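# Lift the orange wire from the heap into a clean bin

## Task

Free the orange wire from the tangled pile and lay it in a bin that contains no part of any other wire, whether inside it, resting on it or above it. At least half of the orange wire has to rest flat inside that bin, lower than its rim, with no piece sticking out farther than roughly one hand width beyond the bin, and no piece crossing over or beneath another wire. An end of any wire dangling past the table edge may cause failure, and so may dragging or squeezing two wires forcefully against one another.

## Robot and tools

Robot: two arms, left_arm and right_arm, each ending in a five-finger hand. right_arm has a right hand; left_arm has its mirror-image left hand. Base positions in the scene frame: left_arm (+0.047, +0.279, 0) m, right_arm (-0.024, -0.227, -0.002) m, both nearly unrotated. A post stands on the floor behind them. Scene frame: origin at table height, halfway between the nominal bases; +z up, +x out across the table, left_arm on the +y side. These names do not match image left and right. Loose objects may occasionally get a small nudge.

Hand point: a point fixed to the palm, 0.05 m in front of it and 0.15 m out from the wrist mount along the fingers. Its +z runs along straight fingers, +y points out of the palm. On the right hand +x points across the palm away from the thumb; on the left hand +x points toward the thumb. Straight fingertips lie 0.06 to 0.07 m past the point along +z and about 0.06 m toward -y. A rigid bracket on the little-finger side of the wrist can strike objects.

A row has 28 numbers, each in [-1, 1], always for both arms. Order: left_arm dx, dy, dz, rx, ry, rz; left hand little, ring, middle, index, thumb_bend, thumb_turn, force_limit, speed; then the same 14 for right_arm. The six pose numbers are offsets, not poses. They are measured from that arm's Hand target at the start of the action or move, along that arm's own base axes. 1.0 equals 0.6 m of travel or 180 degrees of turn. rx, ry, rz form a single rotation vector, turning about the Hand target position. Within one action every row counts from that same start, and each new call starts from the updated Hand target, so sending the same offset twice moves the arm twice. Send six zeros to request nothing new from an arm. Translations longer than 1.0 may be shortened.

The six finger numbers are absolute targets: +1 open or straight, -1 closed or curled. thumb_turn -1 puts the thumb in front of the palm, facing the fingers; +1 keeps it beside the palm. force_limit maps linearly from about 0 N at -1 to 10 N at +1 (15 N for the two thumb motors). speed rises from near zero at -1 to full at +0.48 and stays full above that; full speed crosses a finger's travel in 0.49 s. For a soft grip close at speed -0.94 or below. No value means unchanged: to keep a hand as it is, resend the eight numbers of the last row that ran for it; if none has run yet, send its hand_measured followed by hand_force_limit and hand_speed. With the thumb turned in front, the hand closes around items about 0.035 to 0.065 m thick, handles down to about 0.025 m; thumb tip against index pad can pinch light items. To loosen, send targets more open than hand_measured; to squeeze harder, raise force_limit and send a target more closed than hand_measured.

Tools. execute_actions: actions is a list of actions; each action is a list of up to 15 rows, one per 1/30 s step; a short action repeats its last row up to 15 steps. cameras lists names, ["all"] or []; images come when actions is empty or cameras requests them. move: target is one row or a list of up to 15 rows, every offset counted from the same starting Hand targets. speed is the top path speed in m/s, 0.002 to 4.3, default 0.25 (turns up to twice that in rad/s), one value or one per target. blend is a corner radius in m for lists, default 0 (stop at each target). blocking=false returns after about 0.5 s while the move continues. Paths are straight, all end together, are capped at 10 s and do not avoid obstacles. Its extra move: line reports the ending (done, off_target, moving, held, fault) and limits such as paced or held. wait: seconds from 0 to 3600, sends nothing new. stop: brakes a running move. zoom_image: camera (cam_high, cam_left_wrist, cam_right_wrist) and region [x0, y0, x1, y1] in pixels of that 672x504 image, up to 504 by 504. show_instructions shows reference pages. finished_scene (scene 1) ends the scene irreversibly.

Results: end_effector_position (m) and end_effector_quat_wxyz per arm, in that arm's base frame; Hand target, the last commanded pose after clipping; joint positions, velocities and torques; hand_measured, hand_stopped_by (moving, target, force, stalled, fault) and hand_load_n, six values in motor order, load positive when the finger is pushed open. A grip that slipped shows as load near 0. Action calls also list positions at some steps. Expect the hand to rest 1 to 3 cm, sometimes 5 cm, off the command, usually low; that is not contact. Each step limits the commanded turn to 40 degrees from the measured orientation. If a hand stays short, send the remaining distance as an offset. To release a push against something, command back beyond the hand point.

Avoid: letting anything fall off the table or drop even slightly; releasing moving parts; fast hits; hard presses; contact or pressing between the two arms or hands, including closing one hand on the other's fingers; overloading fingers; leaving wire ends hanging off the table; yanking wires against each other. Held loads and stretched or blocked arms heat motors: MOTOR HOT appears at 85 °C, and at 100 °C the arm goes limp for 30 to 60 s or more. The scene keeps running while you think.

Each tool is called as name([rows], argument=value, ...), one row to a line, values as JSON.

Reference images:

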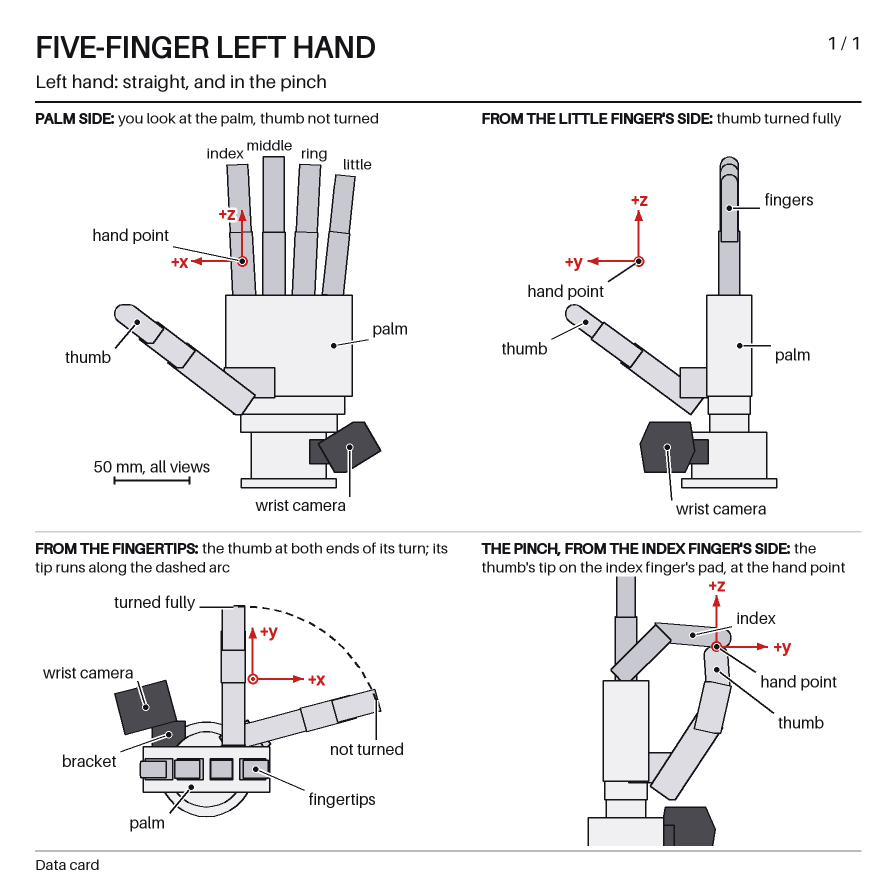

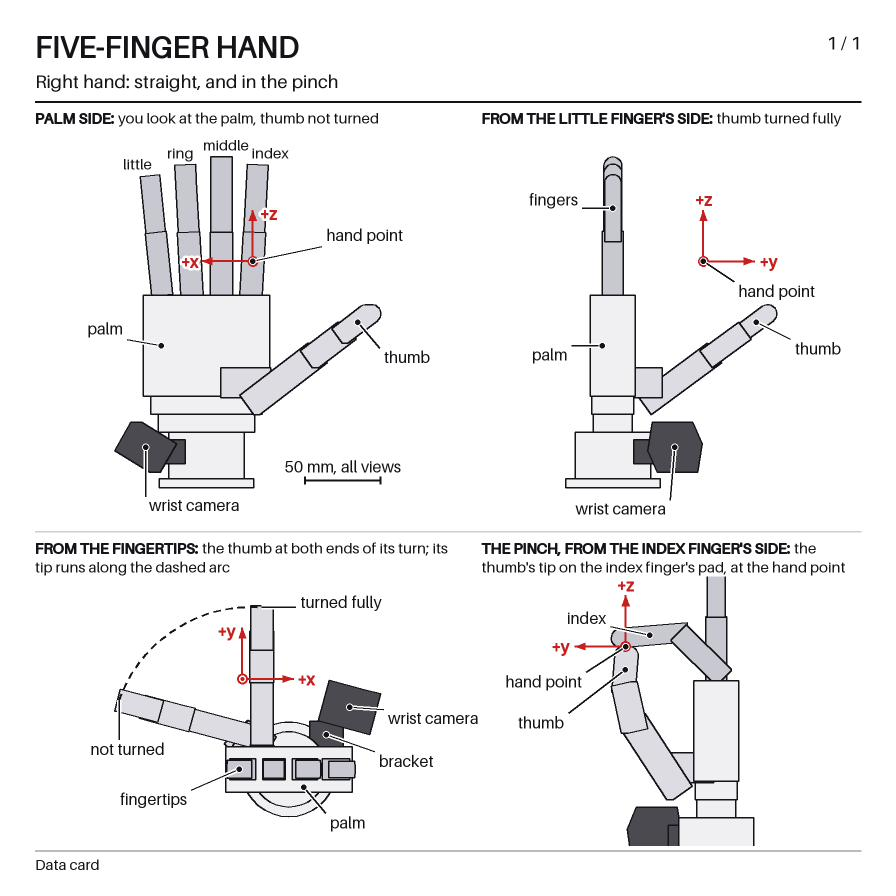

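## Session

execute_actions(actions=[])

Scene clock: 0.00 s.
left_arm: end_effector_position=(+0.3119, -0.0126, +0.2529) hand_measured=(+1.000, +1.000, +1.000, +1.000, +1.000, +1.000) hand_load_n=(+0.0, +0.0, +0.0, +0.0, +0.0, +0.0) hand_stopped_by=(target, target, target, target, target, target) hand_force_limit=0.00 hand_speed=-0.80 end_effector_quat_wxyz=(+0.335, -0.308, +0.889, -0.046) | right_arm: end_effector_position=(+0.3439, -0.3148, +0.1141) hand_measured=(+1.000, +1.000, +1.000, +1.000, +1.000, +1.000) hand_load_n=(+0.0, +0.0, +0.0, +0.5, +0.0, +0.0) hand_stopped_by=(target, target, target, target, target, target) hand_force_limit=0.00 hand_speed=-0.80 end_effector_quat_wxyz=(+0.140, +0.359, +0.917, -0.104)
Joint positions: left_arm=[-0.272 0.856 0.95 -1.03 -0.292 0.728] | right_arm=[-0.853 1.334 0.922 -0.812 0.055 1.454]
Joint velocities: within noise
Joint torques (N m): no reading
Heat: left arm: hottest shoulder 28 °C; right arm: hottest waist 28 °C.
Hand target: left_arm +0.3174, -0.0141, +0.2650; +0.346, -0.309, +0.884, -0.054 | right_arm +0.3505, -0.3223, +0.1268; +0.152, +0.358, +0.914, -0.111

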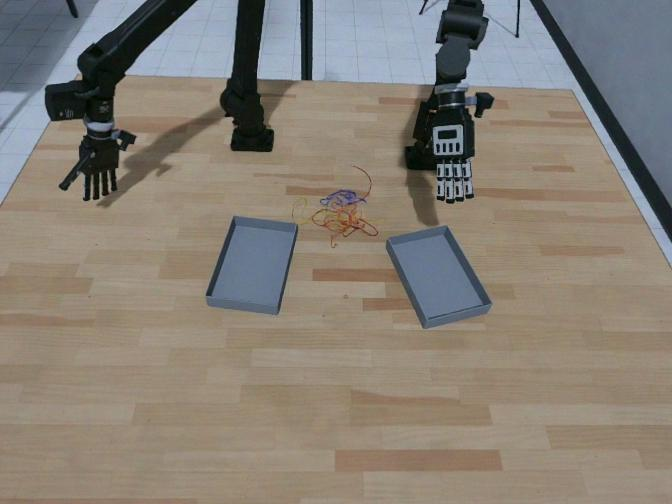

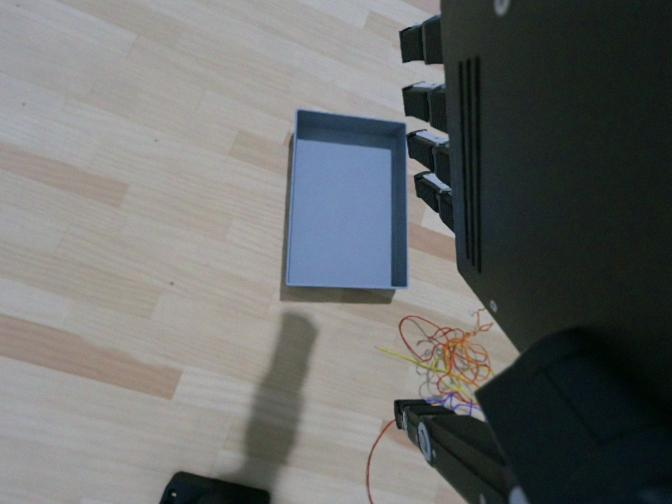

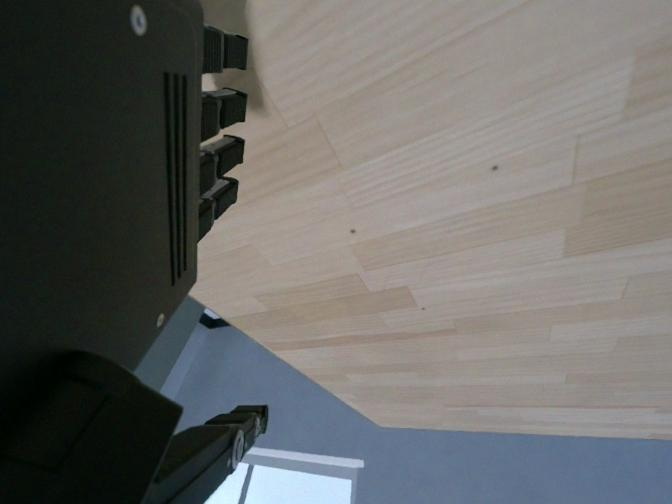

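zoom_image(camera="cam_high", region=[280, 155, 400, 255])

zoom_image(camera="cam_left_wrist", region=[350, 290, 520, 430])

Scaled by 4.200 from the camera's image (finer frame: 960x720).

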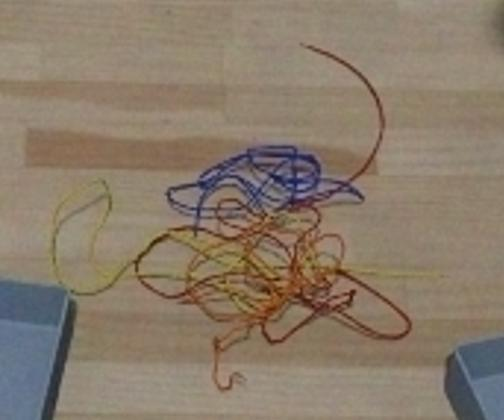

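Scaled by 2.965 from the camera's image (finer frame: 960x720).

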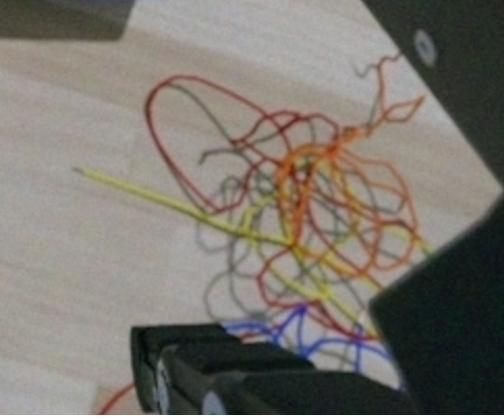

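move(target=[0, -0.408, -0.133, 0,0,0, 1,1,1,1,1,1, 0,-0.8, 0,0,0,0,0,0, 1,1,1,1,1,1, 0,-0.8], cameras=["all"])

Scene clock: 150.27 s.
left_arm: end_effector_position=(+0.3056, -0.2397, +0.1668) hand_measured=(+1.000, +1.000, +1.000, +1.000, +1.000, +1.000) hand_load_n=(+0.0, +0.0, +0.0, +0.0, +0.0, +0.0) hand_stopped_by=(target, target, target, target, target, target) hand_force_limit=0.00 hand_speed=-0.80 end_effector_quat_wxyz=(+0.336, -0.299, +0.893, -0.026) | right_arm: end_effector_position=(+0.3439, -0.3148, +0.1141) hand_measured=(+1.000, +1.000, +1.000, +1.000, +1.000, +1.000) hand_load_n=(+0.0, +0.0, +0.0, +0.0, +0.0, +0.0) hand_stopped_by=(target, target, target, target, target, target) hand_force_limit=0.00 hand_speed=-0.80 end_effector_quat_wxyz=(+0.140, +0.359, +0.917, -0.104)
Joint positions: left_arm=[-0.908 1.309 1.061 -1.002 -0.619 0.121] | right_arm=[-0.853 1.334 0.922 -0.812 0.055 1.454]
Joint torques (N m): left_arm=[-2.37 -8.29 11.79 1.28 -0.53 -0.09] | right_arm=[0.38 -7.12 10.35 0.55 0.04 -0.02]
Heat: left arm: hottest elbow 42 °C; right arm: hottest elbow 36 °C.
Hand target: left_arm +0.3173, -0.2588, +0.1850; +0.346, -0.308, +0.884, -0.053 | right_arm +0.3505, -0.3223, +0.1268; +0.152, +0.358, +0.914, -0.111
Off the commanded pose: left_arm 0.029 m, 4 deg | right_arm 0.016 m, 2 deg.
move: off_target (left_arm)

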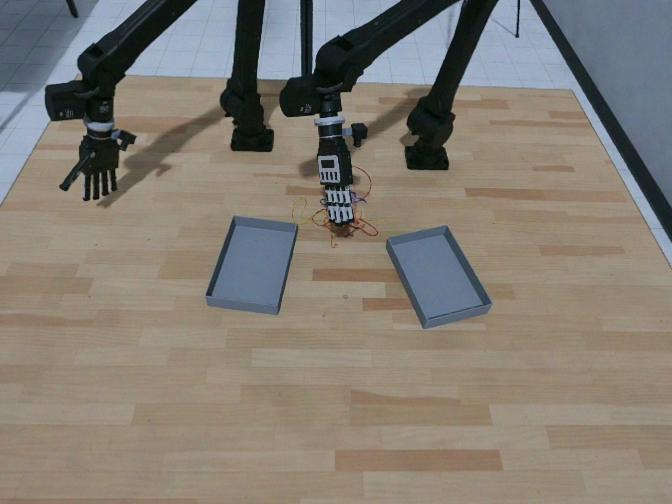

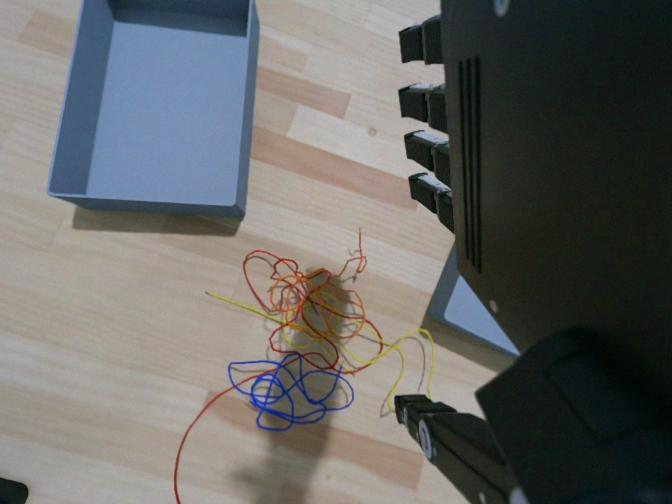

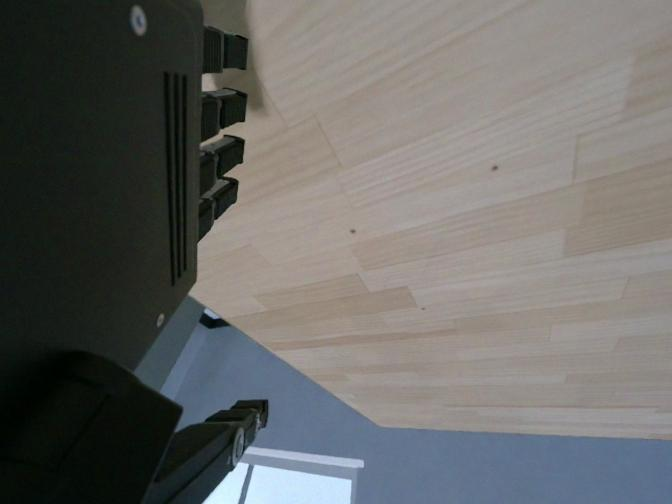

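zoom_image(camera="cam_left_wrist", region=[220, 220, 390, 360])

zoom_image(camera="cam_left_wrist", region=[200, 210, 450, 440])

Scaled by 2.965 from the camera's image (finer frame: 960x720).

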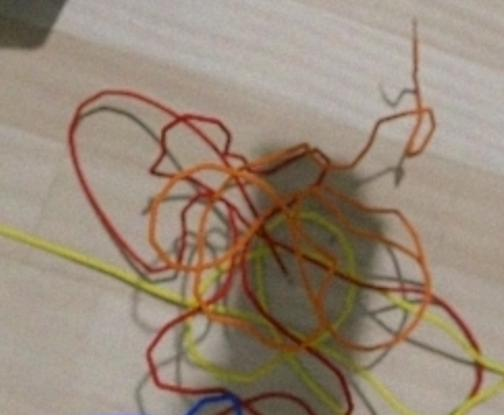

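Scaled by 2.016 from the camera's image (finer frame: 960x720).

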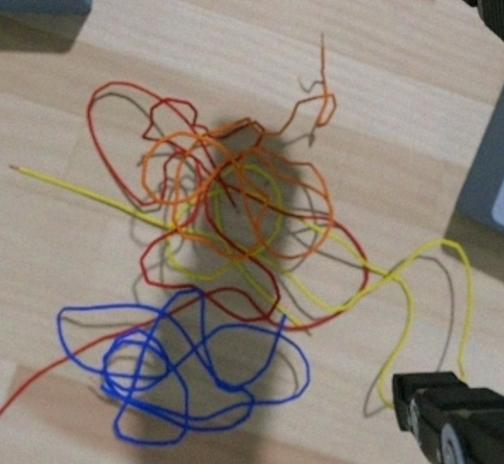

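move([
  [0,0,0,0,0,0, 0,0,0,0,1,-1, -0.6,-0.3, 0,0,0,0,0,0, 1,1,1,1,1,1, 0,-0.8],
  [0,0,0,0,0,0, 0,0,0,0,0,-1, -0.6,-0.3, 0,0,0,0,0,0, 1,1,1,1,1,1, 0,-0.8],
], cameras=["cam_left_wrist","cam_high"])

Scene clock: 203.83 s.
left_arm: end_effector_position=(+0.3056, -0.2397, +0.1668) hand_measured=(+0.000, +0.000, +0.000, +0.000, +0.000, -1.000) hand_load_n=(+0.0, +0.0, +0.0, +0.0, +0.0, +0.0) hand_stopped_by=(target, target, target, target, target, target) hand_force_limit=-0.60 hand_speed=-0.30 end_effector_quat_wxyz=(+0.336, -0.299, +0.893, -0.026) | right_arm: end_effector_position=(+0.3439, -0.3148, +0.1141) hand_measured=(+1.000, +1.000, +1.000, +1.000, +1.000, +1.000) hand_load_n=(+0.0, +0.0, +0.0, +0.0, +0.0, +0.0) hand_stopped_by=(target, target, target, target, target, target) hand_force_limit=0.00 hand_speed=-0.80 end_effector_quat_wxyz=(+0.140, +0.359, +0.917, -0.104)
Joint positions: left_arm=[-0.908 1.309 1.061 -1.002 -0.619 0.12] | right_arm=[-0.853 1.334 0.922 -0.812 0.055 1.454]
Joint torques (N m): left_arm=[-2.32 -8.23 11.78 1.26 -0.53 -0.03] | right_arm=[0.5 -7.06 10.35 0.54 0.04 -0.01]
Heat: left arm: hottest elbow 45 °C; right arm: hottest elbow 37 °C.
Hand target: left_arm +0.3173, -0.2588, +0.1850; +0.346, -0.308, +0.884, -0.053 | right_arm +0.3505, -0.3223, +0.1268; +0.152, +0.358, +0.914, -0.111
Off the commanded pose: left_arm 0.029 m, 4 deg | right_arm 0.016 m, 2 deg.
move: done; target 2's new numbers were sent with left_arm's hand 0.029 m and 4 deg from that target
Images, in order (width x height): cam_high 672x504, cam_left_wrist 672x504.

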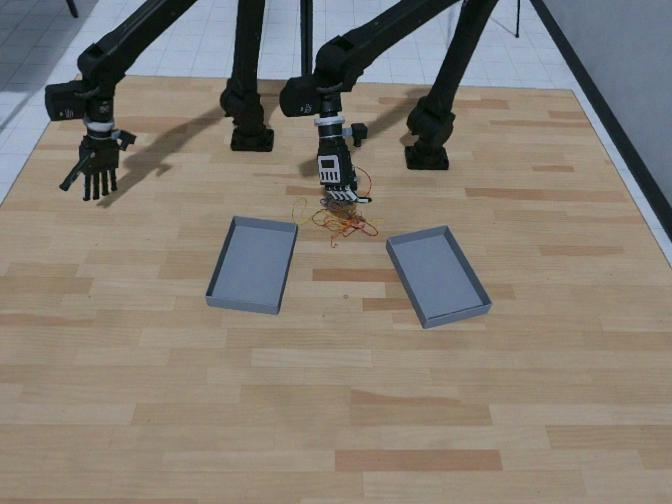

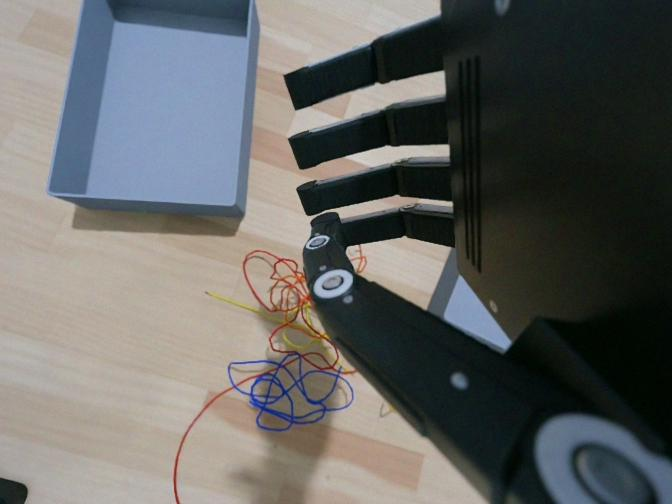

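move([
  [0,0,0,0,0,0, 0,0,-0.5,-0.5,0,-1, -0.7,-0.9, 0,0,0,0,0,0, 1,1,1,1,1,1, 0,-0.8],
], cameras=["cam_left_wrist"])

Scene clock: 210.40 s.
left_arm: end_effector_position=(+0.3056, -0.2397, +0.1668) hand_measured=(+0.000, +0.000, -0.222, -0.230, +0.000, -1.000) hand_load_n=(+0.0, +0.0, +2.5, +2.5, +0.0, +0.0) hand_stopped_by=(target, target, force, force, target, target) hand_force_limit=-0.70 hand_speed=-0.90 end_effector_quat_wxyz=(+0.336, -0.299, +0.893, -0.026) | right_arm: end_effector_position=(+0.3439, -0.3148, +0.1141) hand_measured=(+1.000, +1.000, +1.000, +1.000, +1.000, +1.000) hand_load_n=(+0.0, +0.0, +0.0, +0.0, +0.0, +0.0) hand_stopped_by=(target, target, target, target, target, target) hand_force_limit=0.00 hand_speed=-0.80 end_effector_quat_wxyz=(+0.140, +0.359, +0.917, -0.104)
Joint positions: left_arm=[-0.908 1.309 1.061 -1.002 -0.619 0.12] | right_arm=[-0.853 1.334 0.922 -0.812 0.055 1.454]
Joint torques (N m): left_arm=[-2.37 -8.23 11.78 1.26 -0.53 -0.03] | right_arm=[0.5 -7.24 10.36 0.57 0.04 -0.03]
Heat: left arm: hottest elbow 45 °C; right arm: hottest elbow 37 °C.
Hand target: left_arm +0.3173, -0.2588, +0.1850; +0.346, -0.308, +0.884, -0.053 | right_arm +0.3505, -0.3223, +0.1268; +0.152, +0.358, +0.914, -0.111
Off the commanded pose: left_arm 0.029 m, 4 deg | right_arm 0.016 m, 2 deg.
move: done

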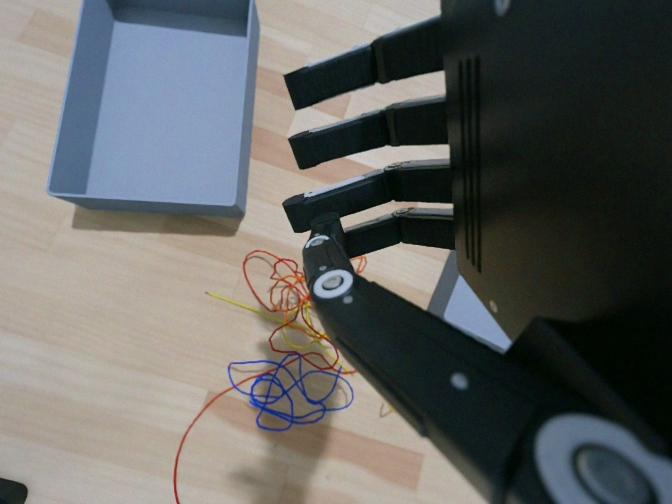

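move([
  [0,0,0,0,0,0, 0,0,0,0,1,-1, -0.6,-0.3, 0,0,0,0,0,0, 1,1,1,1,1,1, 0,-0.8],
  [0.055,-0.152,-0.05,0.010,0.1665,-0.1085, 0,0,0,0,1,-1, -0.6,-0.3, 0,0,0,0,0,0, 1,1,1,1,1,1, 0,-0.8],
], speed=0.12, cameras=["cam_left_wrist","cam_high"])

Scene clock: 248.77 s.
left_arm: end_effector_position=(+0.3344, -0.3447, +0.1442) hand_measured=(+0.000, +0.000, +0.000, +0.000, +1.000, -1.000) hand_load_n=(+0.0, +0.0, +0.0, +0.0, +0.0, +0.0) hand_stopped_by=(target, target, target, target, target, target) hand_force_limit=-0.60 hand_speed=-0.30 end_effector_quat_wxyz=(+0.093, -0.151, +0.984, -0.007) | right_arm: end_effector_position=(+0.3439, -0.3148, +0.1141) hand_measured=(+1.000, +1.000, +1.000, +1.000, +1.000, +1.000) hand_load_n=(+0.0, +0.0, +0.0, -0.5, +0.0, +0.0) hand_stopped_by=(target, target, target, target, target, target) hand_force_limit=0.00 hand_speed=-0.80 end_effector_quat_wxyz=(+0.140, +0.359, +0.917, -0.104)
Joint positions: left_arm=[-0.853 1.714 1.505 -1.25 -0.149 0.422] | right_arm=[-0.853 1.334 0.922 -0.812 0.055 1.454]
Joint torques (N m): left_arm=[-0.67 -14.04 11.6 -0.25 -0.01 0.2] | right_arm=[0.38 -7.18 10.37 0.57 0.04 -0.01]
Heat: left arm: hottest elbow 47 °C; right arm: hottest elbow 37 °C.
Hand target: left_arm +0.3503, -0.3501, +0.1552; +0.098, -0.154, +0.983, -0.016 | right_arm +0.3505, -0.3223, +0.1268; +0.152, +0.358, +0.914, -0.111
Off the commanded pose: left_arm 0.020 m, 1 deg | right_arm 0.016 m, 2 deg.
move: off_target (left_arm)
Images, in order (width x height): cam_high 672x504, cam_left_wrist 672x504.

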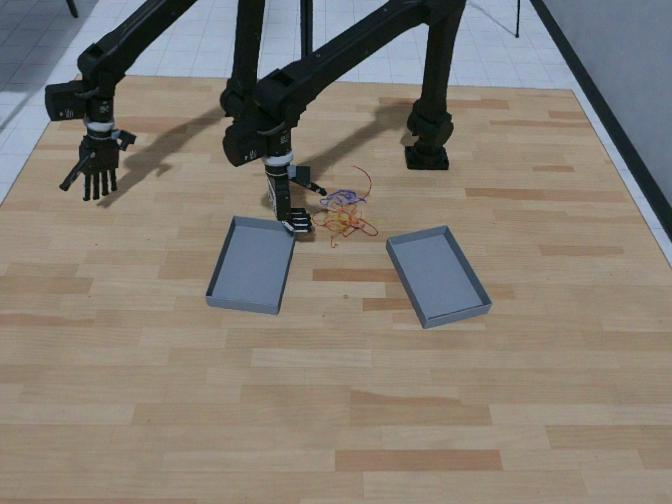

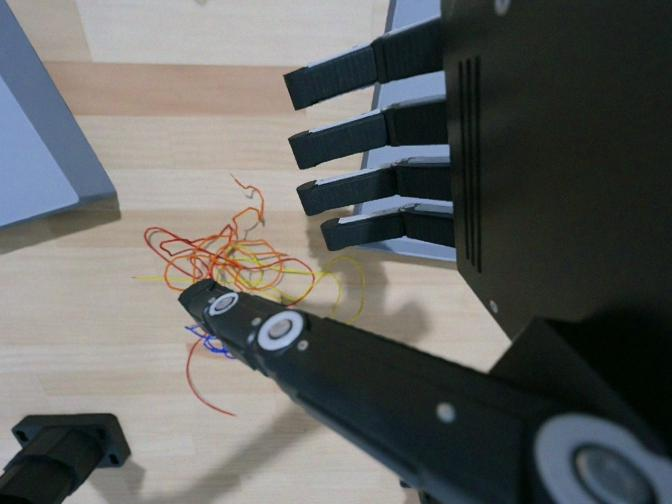

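zoom_image(camera="cam_left_wrist", region=[180, 160, 300, 260])

zoom_image(camera="cam_high", region=[280, 180, 400, 260])

Scaled by 4.200 from the camera's image (finer frame: 960x720).

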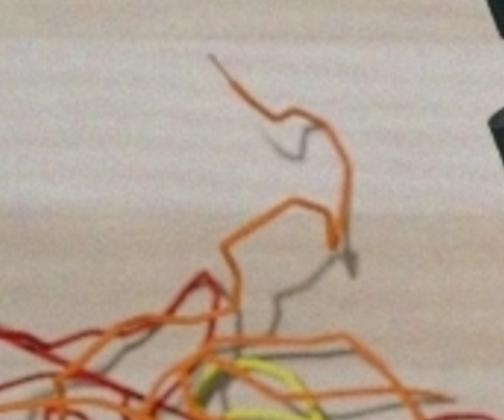

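Scaled by 4.200 from the camera's image (finer frame: 960x720).

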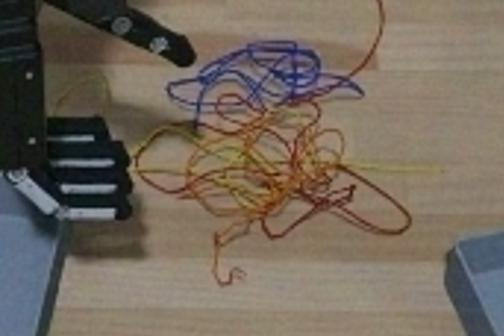

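move(target=[-0.014,0.0395,-0.14,0,0,0, -0.15,-0.15,-0.15,-0.15,1,-1, -0.6,-0.3, 0,0,0,0,0,0, 1,1,1,1,1,1, 0,-0.8], speed=0.1, cameras=["cam_left_wrist","cam_high"])

Scene clock: 310.17 s.
left_arm: end_effector_position=(+0.3347, -0.3303, +0.0795) hand_measured=(-0.150, -0.150, -0.150, -0.150, +1.000, -1.000) hand_load_n=(+0.0, +0.0, +0.0, +0.0, +0.0, +0.0) hand_stopped_by=(target, target, target, target, target, target) hand_force_limit=-0.60 hand_speed=-0.30 end_effector_quat_wxyz=(+0.099, -0.152, +0.983, -0.017) | right_arm: end_effector_position=(+0.3439, -0.3148, +0.1141) hand_measured=(+1.000, +1.000, +1.000, +1.000, +1.000, +1.000) hand_load_n=(+0.0, +0.0, +0.0, +0.0, +0.0, -0.5) hand_stopped_by=(target, target, target, target, target, target) hand_force_limit=0.00 hand_speed=-0.80 end_effector_quat_wxyz=(+0.140, +0.359, +0.917, -0.104)
Joint positions: left_arm=[-0.834 1.719 1.338 -1.05 -0.146 0.441] | right_arm=[-0.853 1.334 0.922 -0.812 0.055 1.454]
Joint torques (N m): left_arm=[-0.67 -13.68 7.27 1.13 -0.01 0.24] | right_arm=[0.56 -7.24 10.36 0.53 0.04 -0.02]
Heat: left arm: hottest elbow 49 °C; right arm: hottest elbow 38 °C.
Hand target: left_arm +0.3419, -0.3265, +0.0712; +0.098, -0.154, +0.983, -0.016 | right_arm +0.3505, -0.3223, +0.1268; +0.152, +0.358, +0.914, -0.111
Off the commanded pose: left_arm 0.012 m, 0 deg | right_arm 0.016 m, 2 deg.
move: off_target (left_arm)
Images, in order (width x height): cam_high 672x504, cam_left_wrist 672x504.

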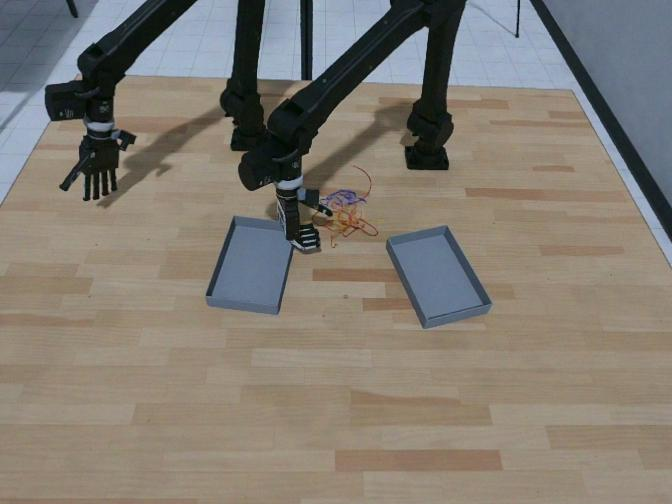

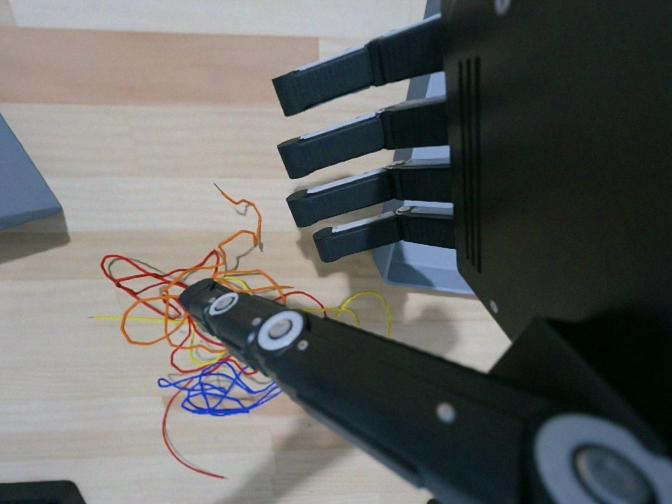

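zoom_image(camera="cam_left_wrist", region=[190, 160, 350, 280])

zoom_image(camera="cam_high", region=[260, 180, 380, 280])

Scaled by 3.150 from the camera's image (finer frame: 960x720).

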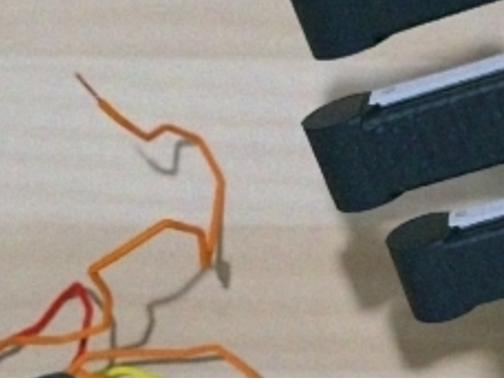

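Scaled by 4.200 from the camera's image (finer frame: 960x720).

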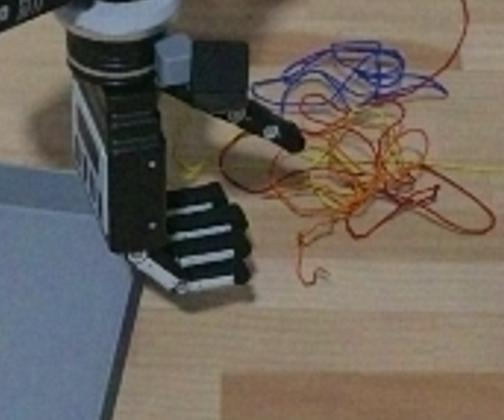

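move(target=[0.0167,0.038,-0.0753,0,0,0, -0.15,-0.15,-0.15,-0.15,1,-1, -0.6,-0.3, 0,0,0,0,0,0, 1,1,1,1,1,1, 0,-0.8], speed=0.06, cameras=["cam_left_wrist","cam_high"])

zoom_image(camera="cam_left_wrist", region=[180, 150, 400, 310])

zoom_image(camera="cam_high", region=[260, 180, 380, 280])

Scene clock: 345.13 s.
left_arm: end_effector_position=(+0.3464, -0.3083, +0.0349) hand_measured=(-0.150, -0.150, -0.150, -0.150, +1.000, -1.000) hand_load_n=(+0.0, +0.0, +0.0, +0.0, +0.0, +0.0) hand_stopped_by=(target, target, target, target, target, target) hand_force_limit=-0.60 hand_speed=-0.30 end_effector_quat_wxyz=(+0.100, -0.153, +0.983, -0.018) | right_arm: end_effector_position=(+0.3439, -0.3148, +0.1141) hand_measured=(+1.000, +1.000, +1.000, +1.000, +1.000, +1.000) hand_load_n=(+0.0, +0.0, +0.0, +0.0, +0.0, +0.0) hand_stopped_by=(target, target, target, target, target, target) hand_force_limit=0.00 hand_speed=-0.80 end_effector_quat_wxyz=(+0.140, +0.359, +0.917, -0.104)
Joint positions: left_arm=[-0.787 1.748 1.248 -0.923 -0.14 0.486] | right_arm=[-0.853 1.334 0.922 -0.812 0.055 1.454]
Joint torques (N m): left_arm=[-0.79 -13.45 6.8 1.14 0 0.18] | right_arm=[0.44 -7.18 10.37 0.55 0.04 -0.01]
Heat: left arm: hottest elbow 45 °C; right arm: hottest elbow 38 °C.
Hand target: left_arm +0.3520, -0.3037, +0.0260; +0.098, -0.154, +0.983, -0.016 | right_arm +0.3505, -0.3223, +0.1268; +0.152, +0.358, +0.914, -0.111
Off the commanded pose: left_arm 0.011 m, 0 deg | right_arm 0.016 m, 2 deg.
move: off_target (left_arm)
Images, in order (width x height): cam_high 672x504, cam_left_wrist 672x504.

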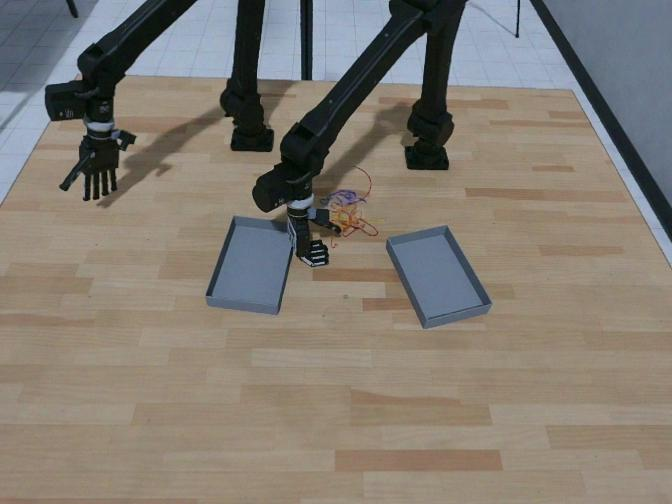

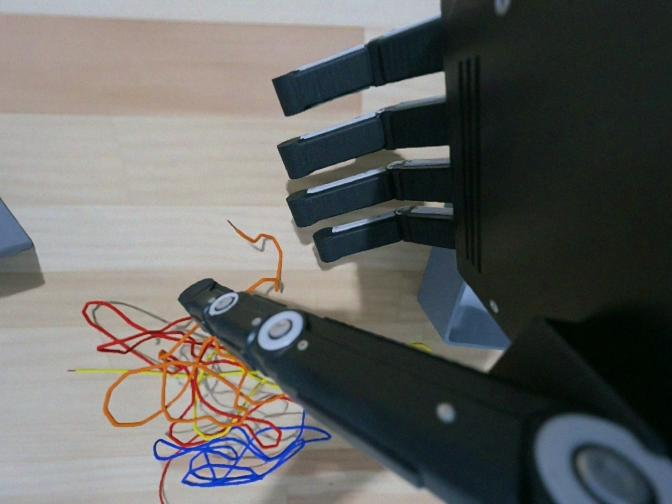

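Scaled by 2.291 from the camera's image (finer frame: 960x720).

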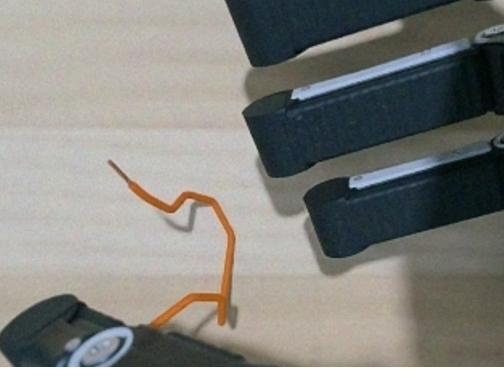

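Scaled by 4.200 from the camera's image (finer frame: 960x720).

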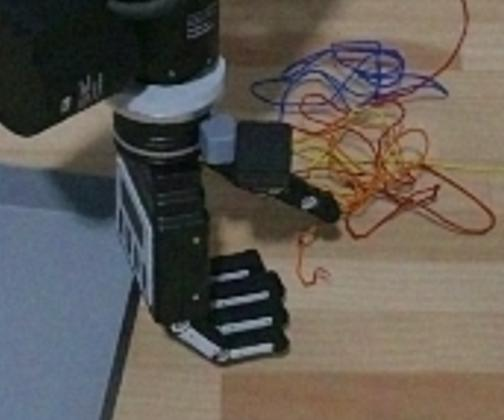

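move(target=[-0.008,0.033,-0.0133,0,0,0, -0.15,-0.15,-0.15,-0.15,1,-1, -0.6,-0.3, 0,0,0,0,0,0, 1,1,1,1,1,1, 0,-0.8], speed=0.05, cameras=["cam_left_wrist","cam_high"])

zoom_image(camera="cam_left_wrist", region=[180, 150, 400, 310])

zoom_image(camera="cam_high", region=[290, 210, 370, 280])

Scene clock: 367.23 s.
left_arm: end_effector_position=(+0.3402, -0.2873, +0.0154) hand_measured=(-0.150, -0.150, -0.150, -0.150, +1.000, -1.000) hand_load_n=(+0.0, +0.0, +0.0, +0.0, +0.0, +0.0) hand_stopped_by=(target, target, target, target, target, target) hand_force_limit=-0.60 hand_speed=-0.30 end_effector_quat_wxyz=(+0.091, -0.152, +0.984, -0.008) | right_arm: end_effector_position=(+0.3439, -0.3148, +0.1141) hand_measured=(+1.000, +1.000, +1.000, +1.000, +1.000, +1.000) hand_load_n=(+0.0, +0.0, +0.0, +0.0, +0.0, +0.0) hand_stopped_by=(target, target, target, target, target, target) hand_force_limit=0.00 hand_speed=-0.80 end_effector_quat_wxyz=(+0.140, +0.359, +0.917, -0.104)
Joint positions: left_arm=[-0.765 1.748 1.186 -0.885 -0.135 0.509] | right_arm=[-0.853 1.334 0.922 -0.812 0.055 1.454]
Joint torques (N m): left_arm=[-0.85 -15.38 6.39 1.16 -0.06 0.19] | right_arm=[0.56 -7.18 10.36 0.55 0.05 -0.01]
Heat: left arm: hottest elbow 42 °C; right arm: hottest elbow 38 °C.
Hand target: left_arm +0.3472, -0.2839, +0.0181; +0.098, -0.154, +0.983, -0.016 | right_arm +0.3505, -0.3223, +0.1268; +0.152, +0.358, +0.914, -0.111
Off the commanded pose: left_arm 0.008 m, 1 deg | right_arm 0.016 m, 2 deg.
move: done
Images, in order (width x height): cam_high 672x504, cam_left_wrist 672x504.

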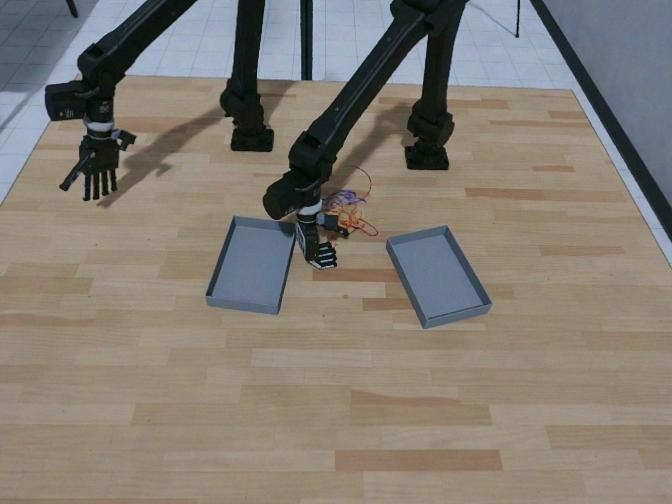

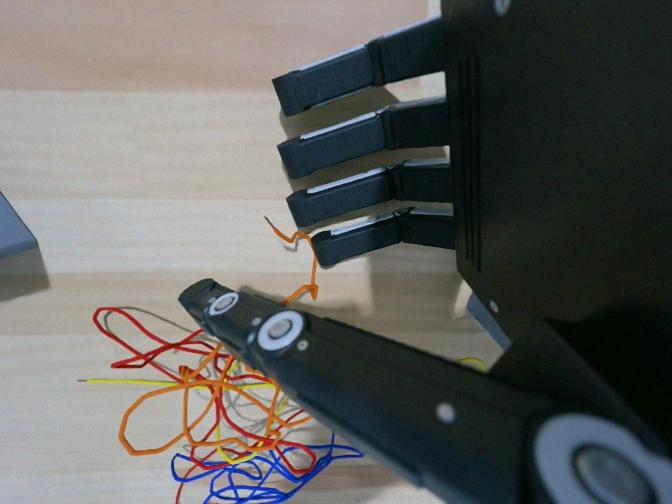

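Scaled by 2.291 from the camera's image (finer frame: 960x720).

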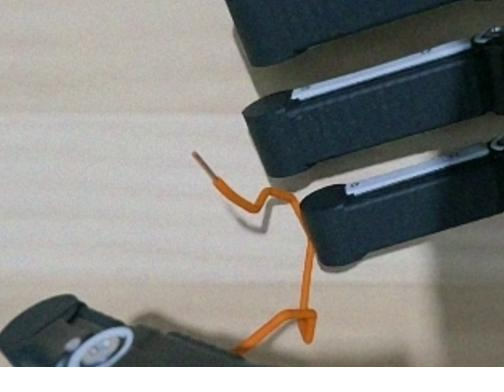

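Scaled by 6.300 from the camera's image (finer frame: 960x720).

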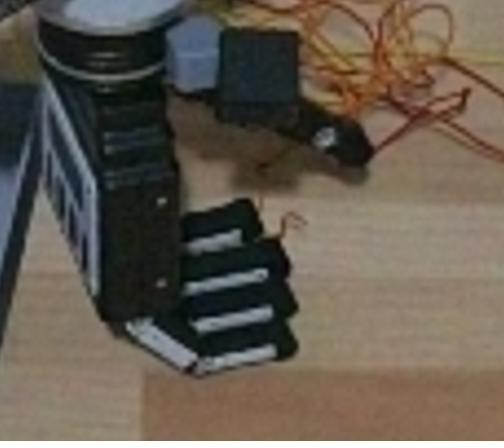

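move([
  [0,-0.033,0,0,0,0, -0.15,-0.15,-0.15,-0.15,1,-1, -0.6,-0.3, 0,0,0,0,0,0, 1,1,1,1,1,1, 0,-0.8],
  [0,-0.033,0.183,0,0,0, -0.15,-0.15,-0.15,-0.15,1,-1, -0.6,-0.3, 0,0,0,0,0,0, 1,1,1,1,1,1, 0,-0.8],
  [-0.007,0.058,0.187,-0.237,0.0207,-0.118, -0.15,-0.15,-0.15,-0.15,1,-1, -0.6,-0.3, 0,0,0,0,0,0, 1,1,1,1,1,1, 0,-0.8],
], speed=0.12, blend=[0.01,0.02,0], cameras=["cam_left_wrist","cam_high"])

Scene clock: 441.07 s.
left_arm: end_effector_position=(+0.3371, -0.2528, +0.1257) hand_measured=(-0.150, -0.150, -0.150, -0.150, +1.000, -1.000) hand_load_n=(+0.0, +0.0, +0.0, +0.0, +0.0, +0.0) hand_stopped_by=(target, target, target, target, target, target) hand_force_limit=-0.60 hand_speed=-0.30 end_effector_quat_wxyz=(-0.016, -0.004, +0.926, -0.376) | right_arm: end_effector_position=(+0.3439, -0.3148, +0.1141) hand_measured=(+1.000, +1.000, +1.000, +1.000, +1.000, +1.000) hand_load_n=(+0.0, +0.0, +0.0, +0.0, +0.0, +0.0) hand_stopped_by=(target, target, target, target, target, target) hand_force_limit=0.00 hand_speed=-0.80 end_effector_quat_wxyz=(+0.140, +0.359, +0.917, -0.104)
Joint positions: left_arm=[-0.404 1.408 1.034 -0.862 0.71 1.033] | right_arm=[-0.853 1.334 0.922 -0.812 0.055 1.454]
Joint torques (N m): left_arm=[-0.85 -11.28 7.41 1.55 0.57 0.26] | right_arm=[0.38 -7.24 10.36 0.54 0.04 -0.02]
Heat: left arm: hottest elbow 38 °C; right arm: hottest elbow 39 °C.
Hand target: left_arm +0.3430, -0.2491, +0.1303; +0.000, +0.001, +0.924, -0.383 | right_arm +0.3505, -0.3223, +0.1268; +0.152, +0.358, +0.914, -0.111
Off the commanded pose: left_arm 0.008 m, 2 deg | right_arm 0.016 m, 2 deg.
move: done; blend cut to 0.0099 m at target 1
Images, in order (width x height): cam_high 672x504, cam_left_wrist 672x504.

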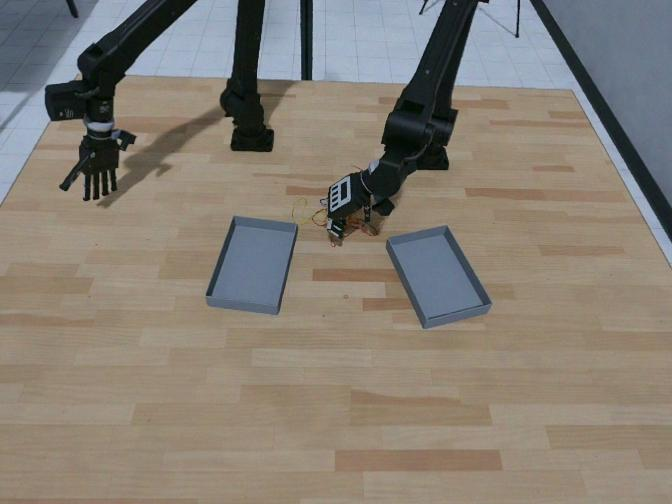

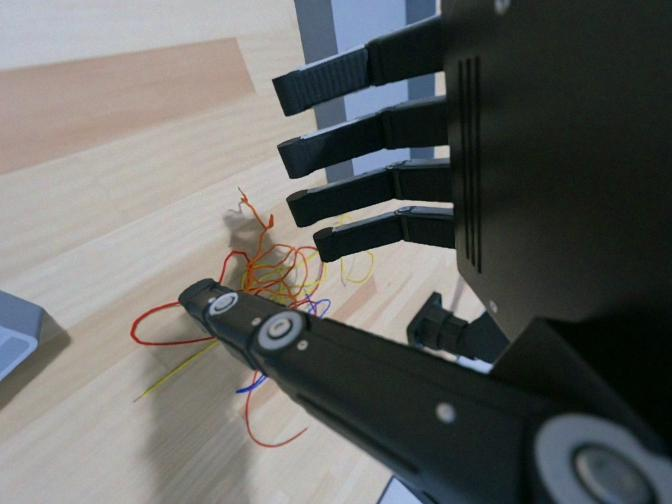

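zoom_image(camera="cam_left_wrist", region=[200, 170, 340, 270])

zoom_image(camera="cam_high", region=[290, 180, 400, 270])

Scaled by 3.600 from the camera's image (finer frame: 960x720).

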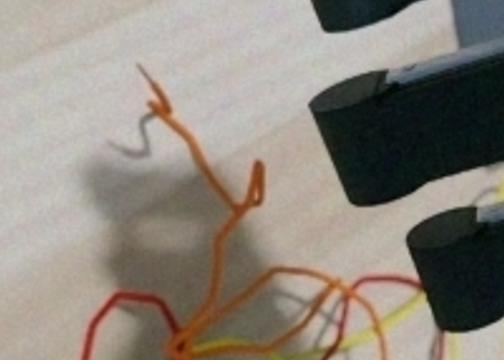

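Scaled by 4.582 from the camera's image (finer frame: 960x720).

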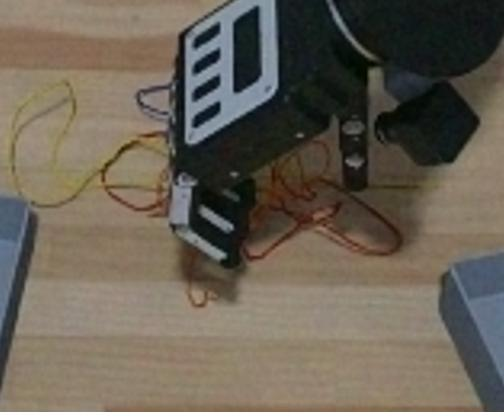

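move([
  [-0.02,-0.0125,-0.05,0,0,0, -1,-1,0.2,0.2,1,-1, -0.6,-0.3, 0,0,0,0,0,0, 1,1,1,1,1,1, 0,-0.8],
  [-0.0275,-0.019,-0.1,0,0,0, -1,-1,0.2,0.2,1,-1, -0.6,-0.3, 0,0,0,0,0,0, 1,1,1,1,1,1, 0,-0.8],
], speed=0.08, cameras=["cam_left_wrist","cam_high"])

zoom_image(camera="cam_left_wrist", region=[180, 150, 400, 310])

zoom_image(camera="cam_high", region=[290, 190, 380, 260])

Scene clock: 499.40 s.
left_arm: end_effector_position=(+0.3290, -0.2544, +0.0761) hand_measured=(-1.000, -1.000, +0.200, +0.200, +1.000, -1.000) hand_load_n=(+0.0, +0.0, +0.0, +0.0, +0.0, +0.0) hand_stopped_by=(target, target, target, target, target, target) hand_force_limit=-0.60 hand_speed=-0.30 end_effector_quat_wxyz=(+0.004, -0.001, +0.923, -0.384) | right_arm: end_effector_position=(+0.3439, -0.3148, +0.1141) hand_measured=(+1.000, +1.000, +1.000, +1.000, +1.000, +1.000) hand_load_n=(+0.5, +0.0, +0.0, +0.0, -0.5, +0.0) hand_stopped_by=(target, target, target, target, target, target) hand_force_limit=0.00 hand_speed=-0.80 end_effector_quat_wxyz=(+0.140, +0.359, +0.917, -0.104)
Joint positions: left_arm=[-0.417 1.422 0.899 -0.654 0.701 1.007] | right_arm=[-0.853 1.334 0.922 -0.812 0.055 1.454]
Joint torques (N m): left_arm=[-3.08 -8.53 7.08 1.83 0.32 -0.06] | right_arm=[0.44 -7.24 10.37 0.53 0.05 -0.01]
Heat: left arm: hottest elbow 38 °C; right arm: hottest elbow 39 °C.
Hand target: left_arm +0.3266, -0.2605, +0.0703; +0.000, +0.001, +0.924, -0.383 | right_arm +0.3505, -0.3223, +0.1268; +0.152, +0.358, +0.914, -0.111
Off the commanded pose: left_arm 0.009 m, 0 deg | right_arm 0.016 m, 2 deg.
move: done
Images, in order (width x height): cam_high 672x504, cam_left_wrist 672x504.

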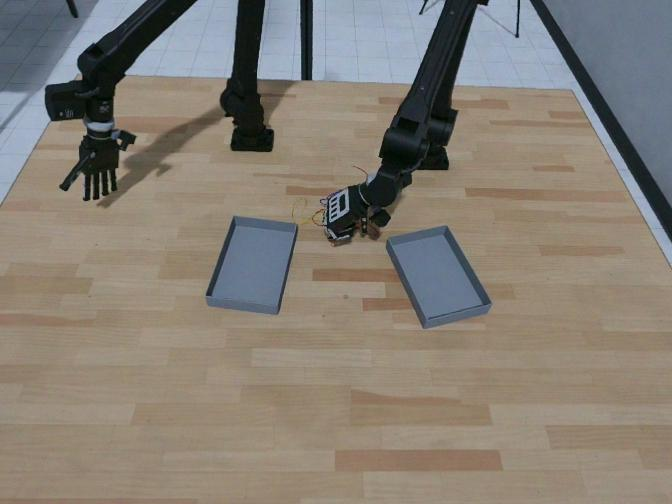

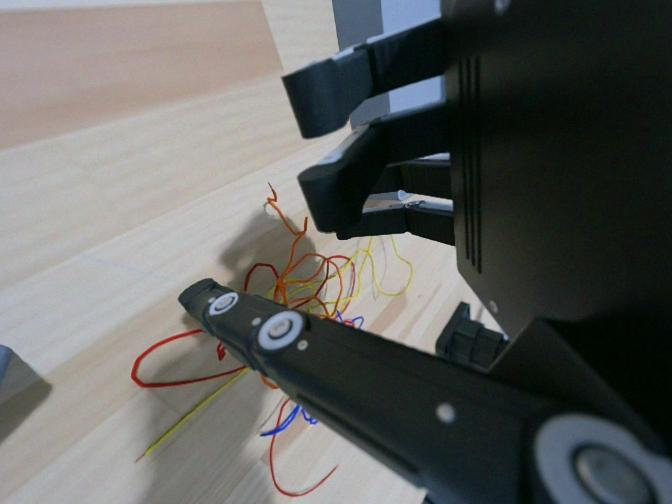

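Scaled by 2.291 from the camera's image (finer frame: 960x720).

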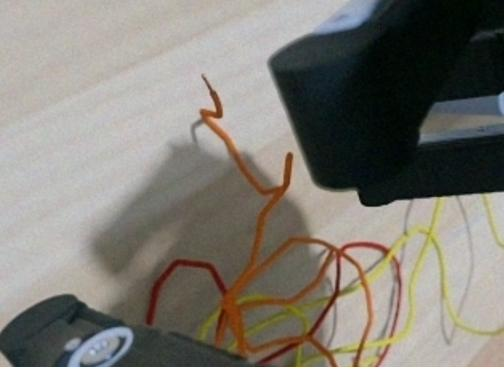

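Scaled by 5.600 from the camera's image (finer frame: 960x720).

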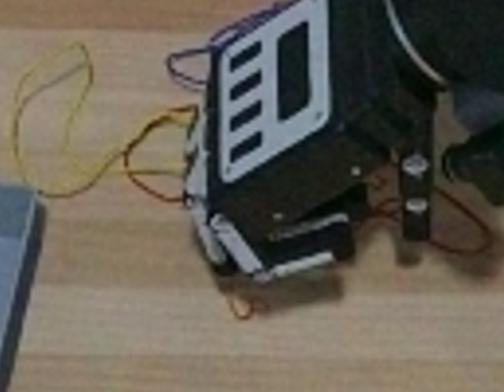

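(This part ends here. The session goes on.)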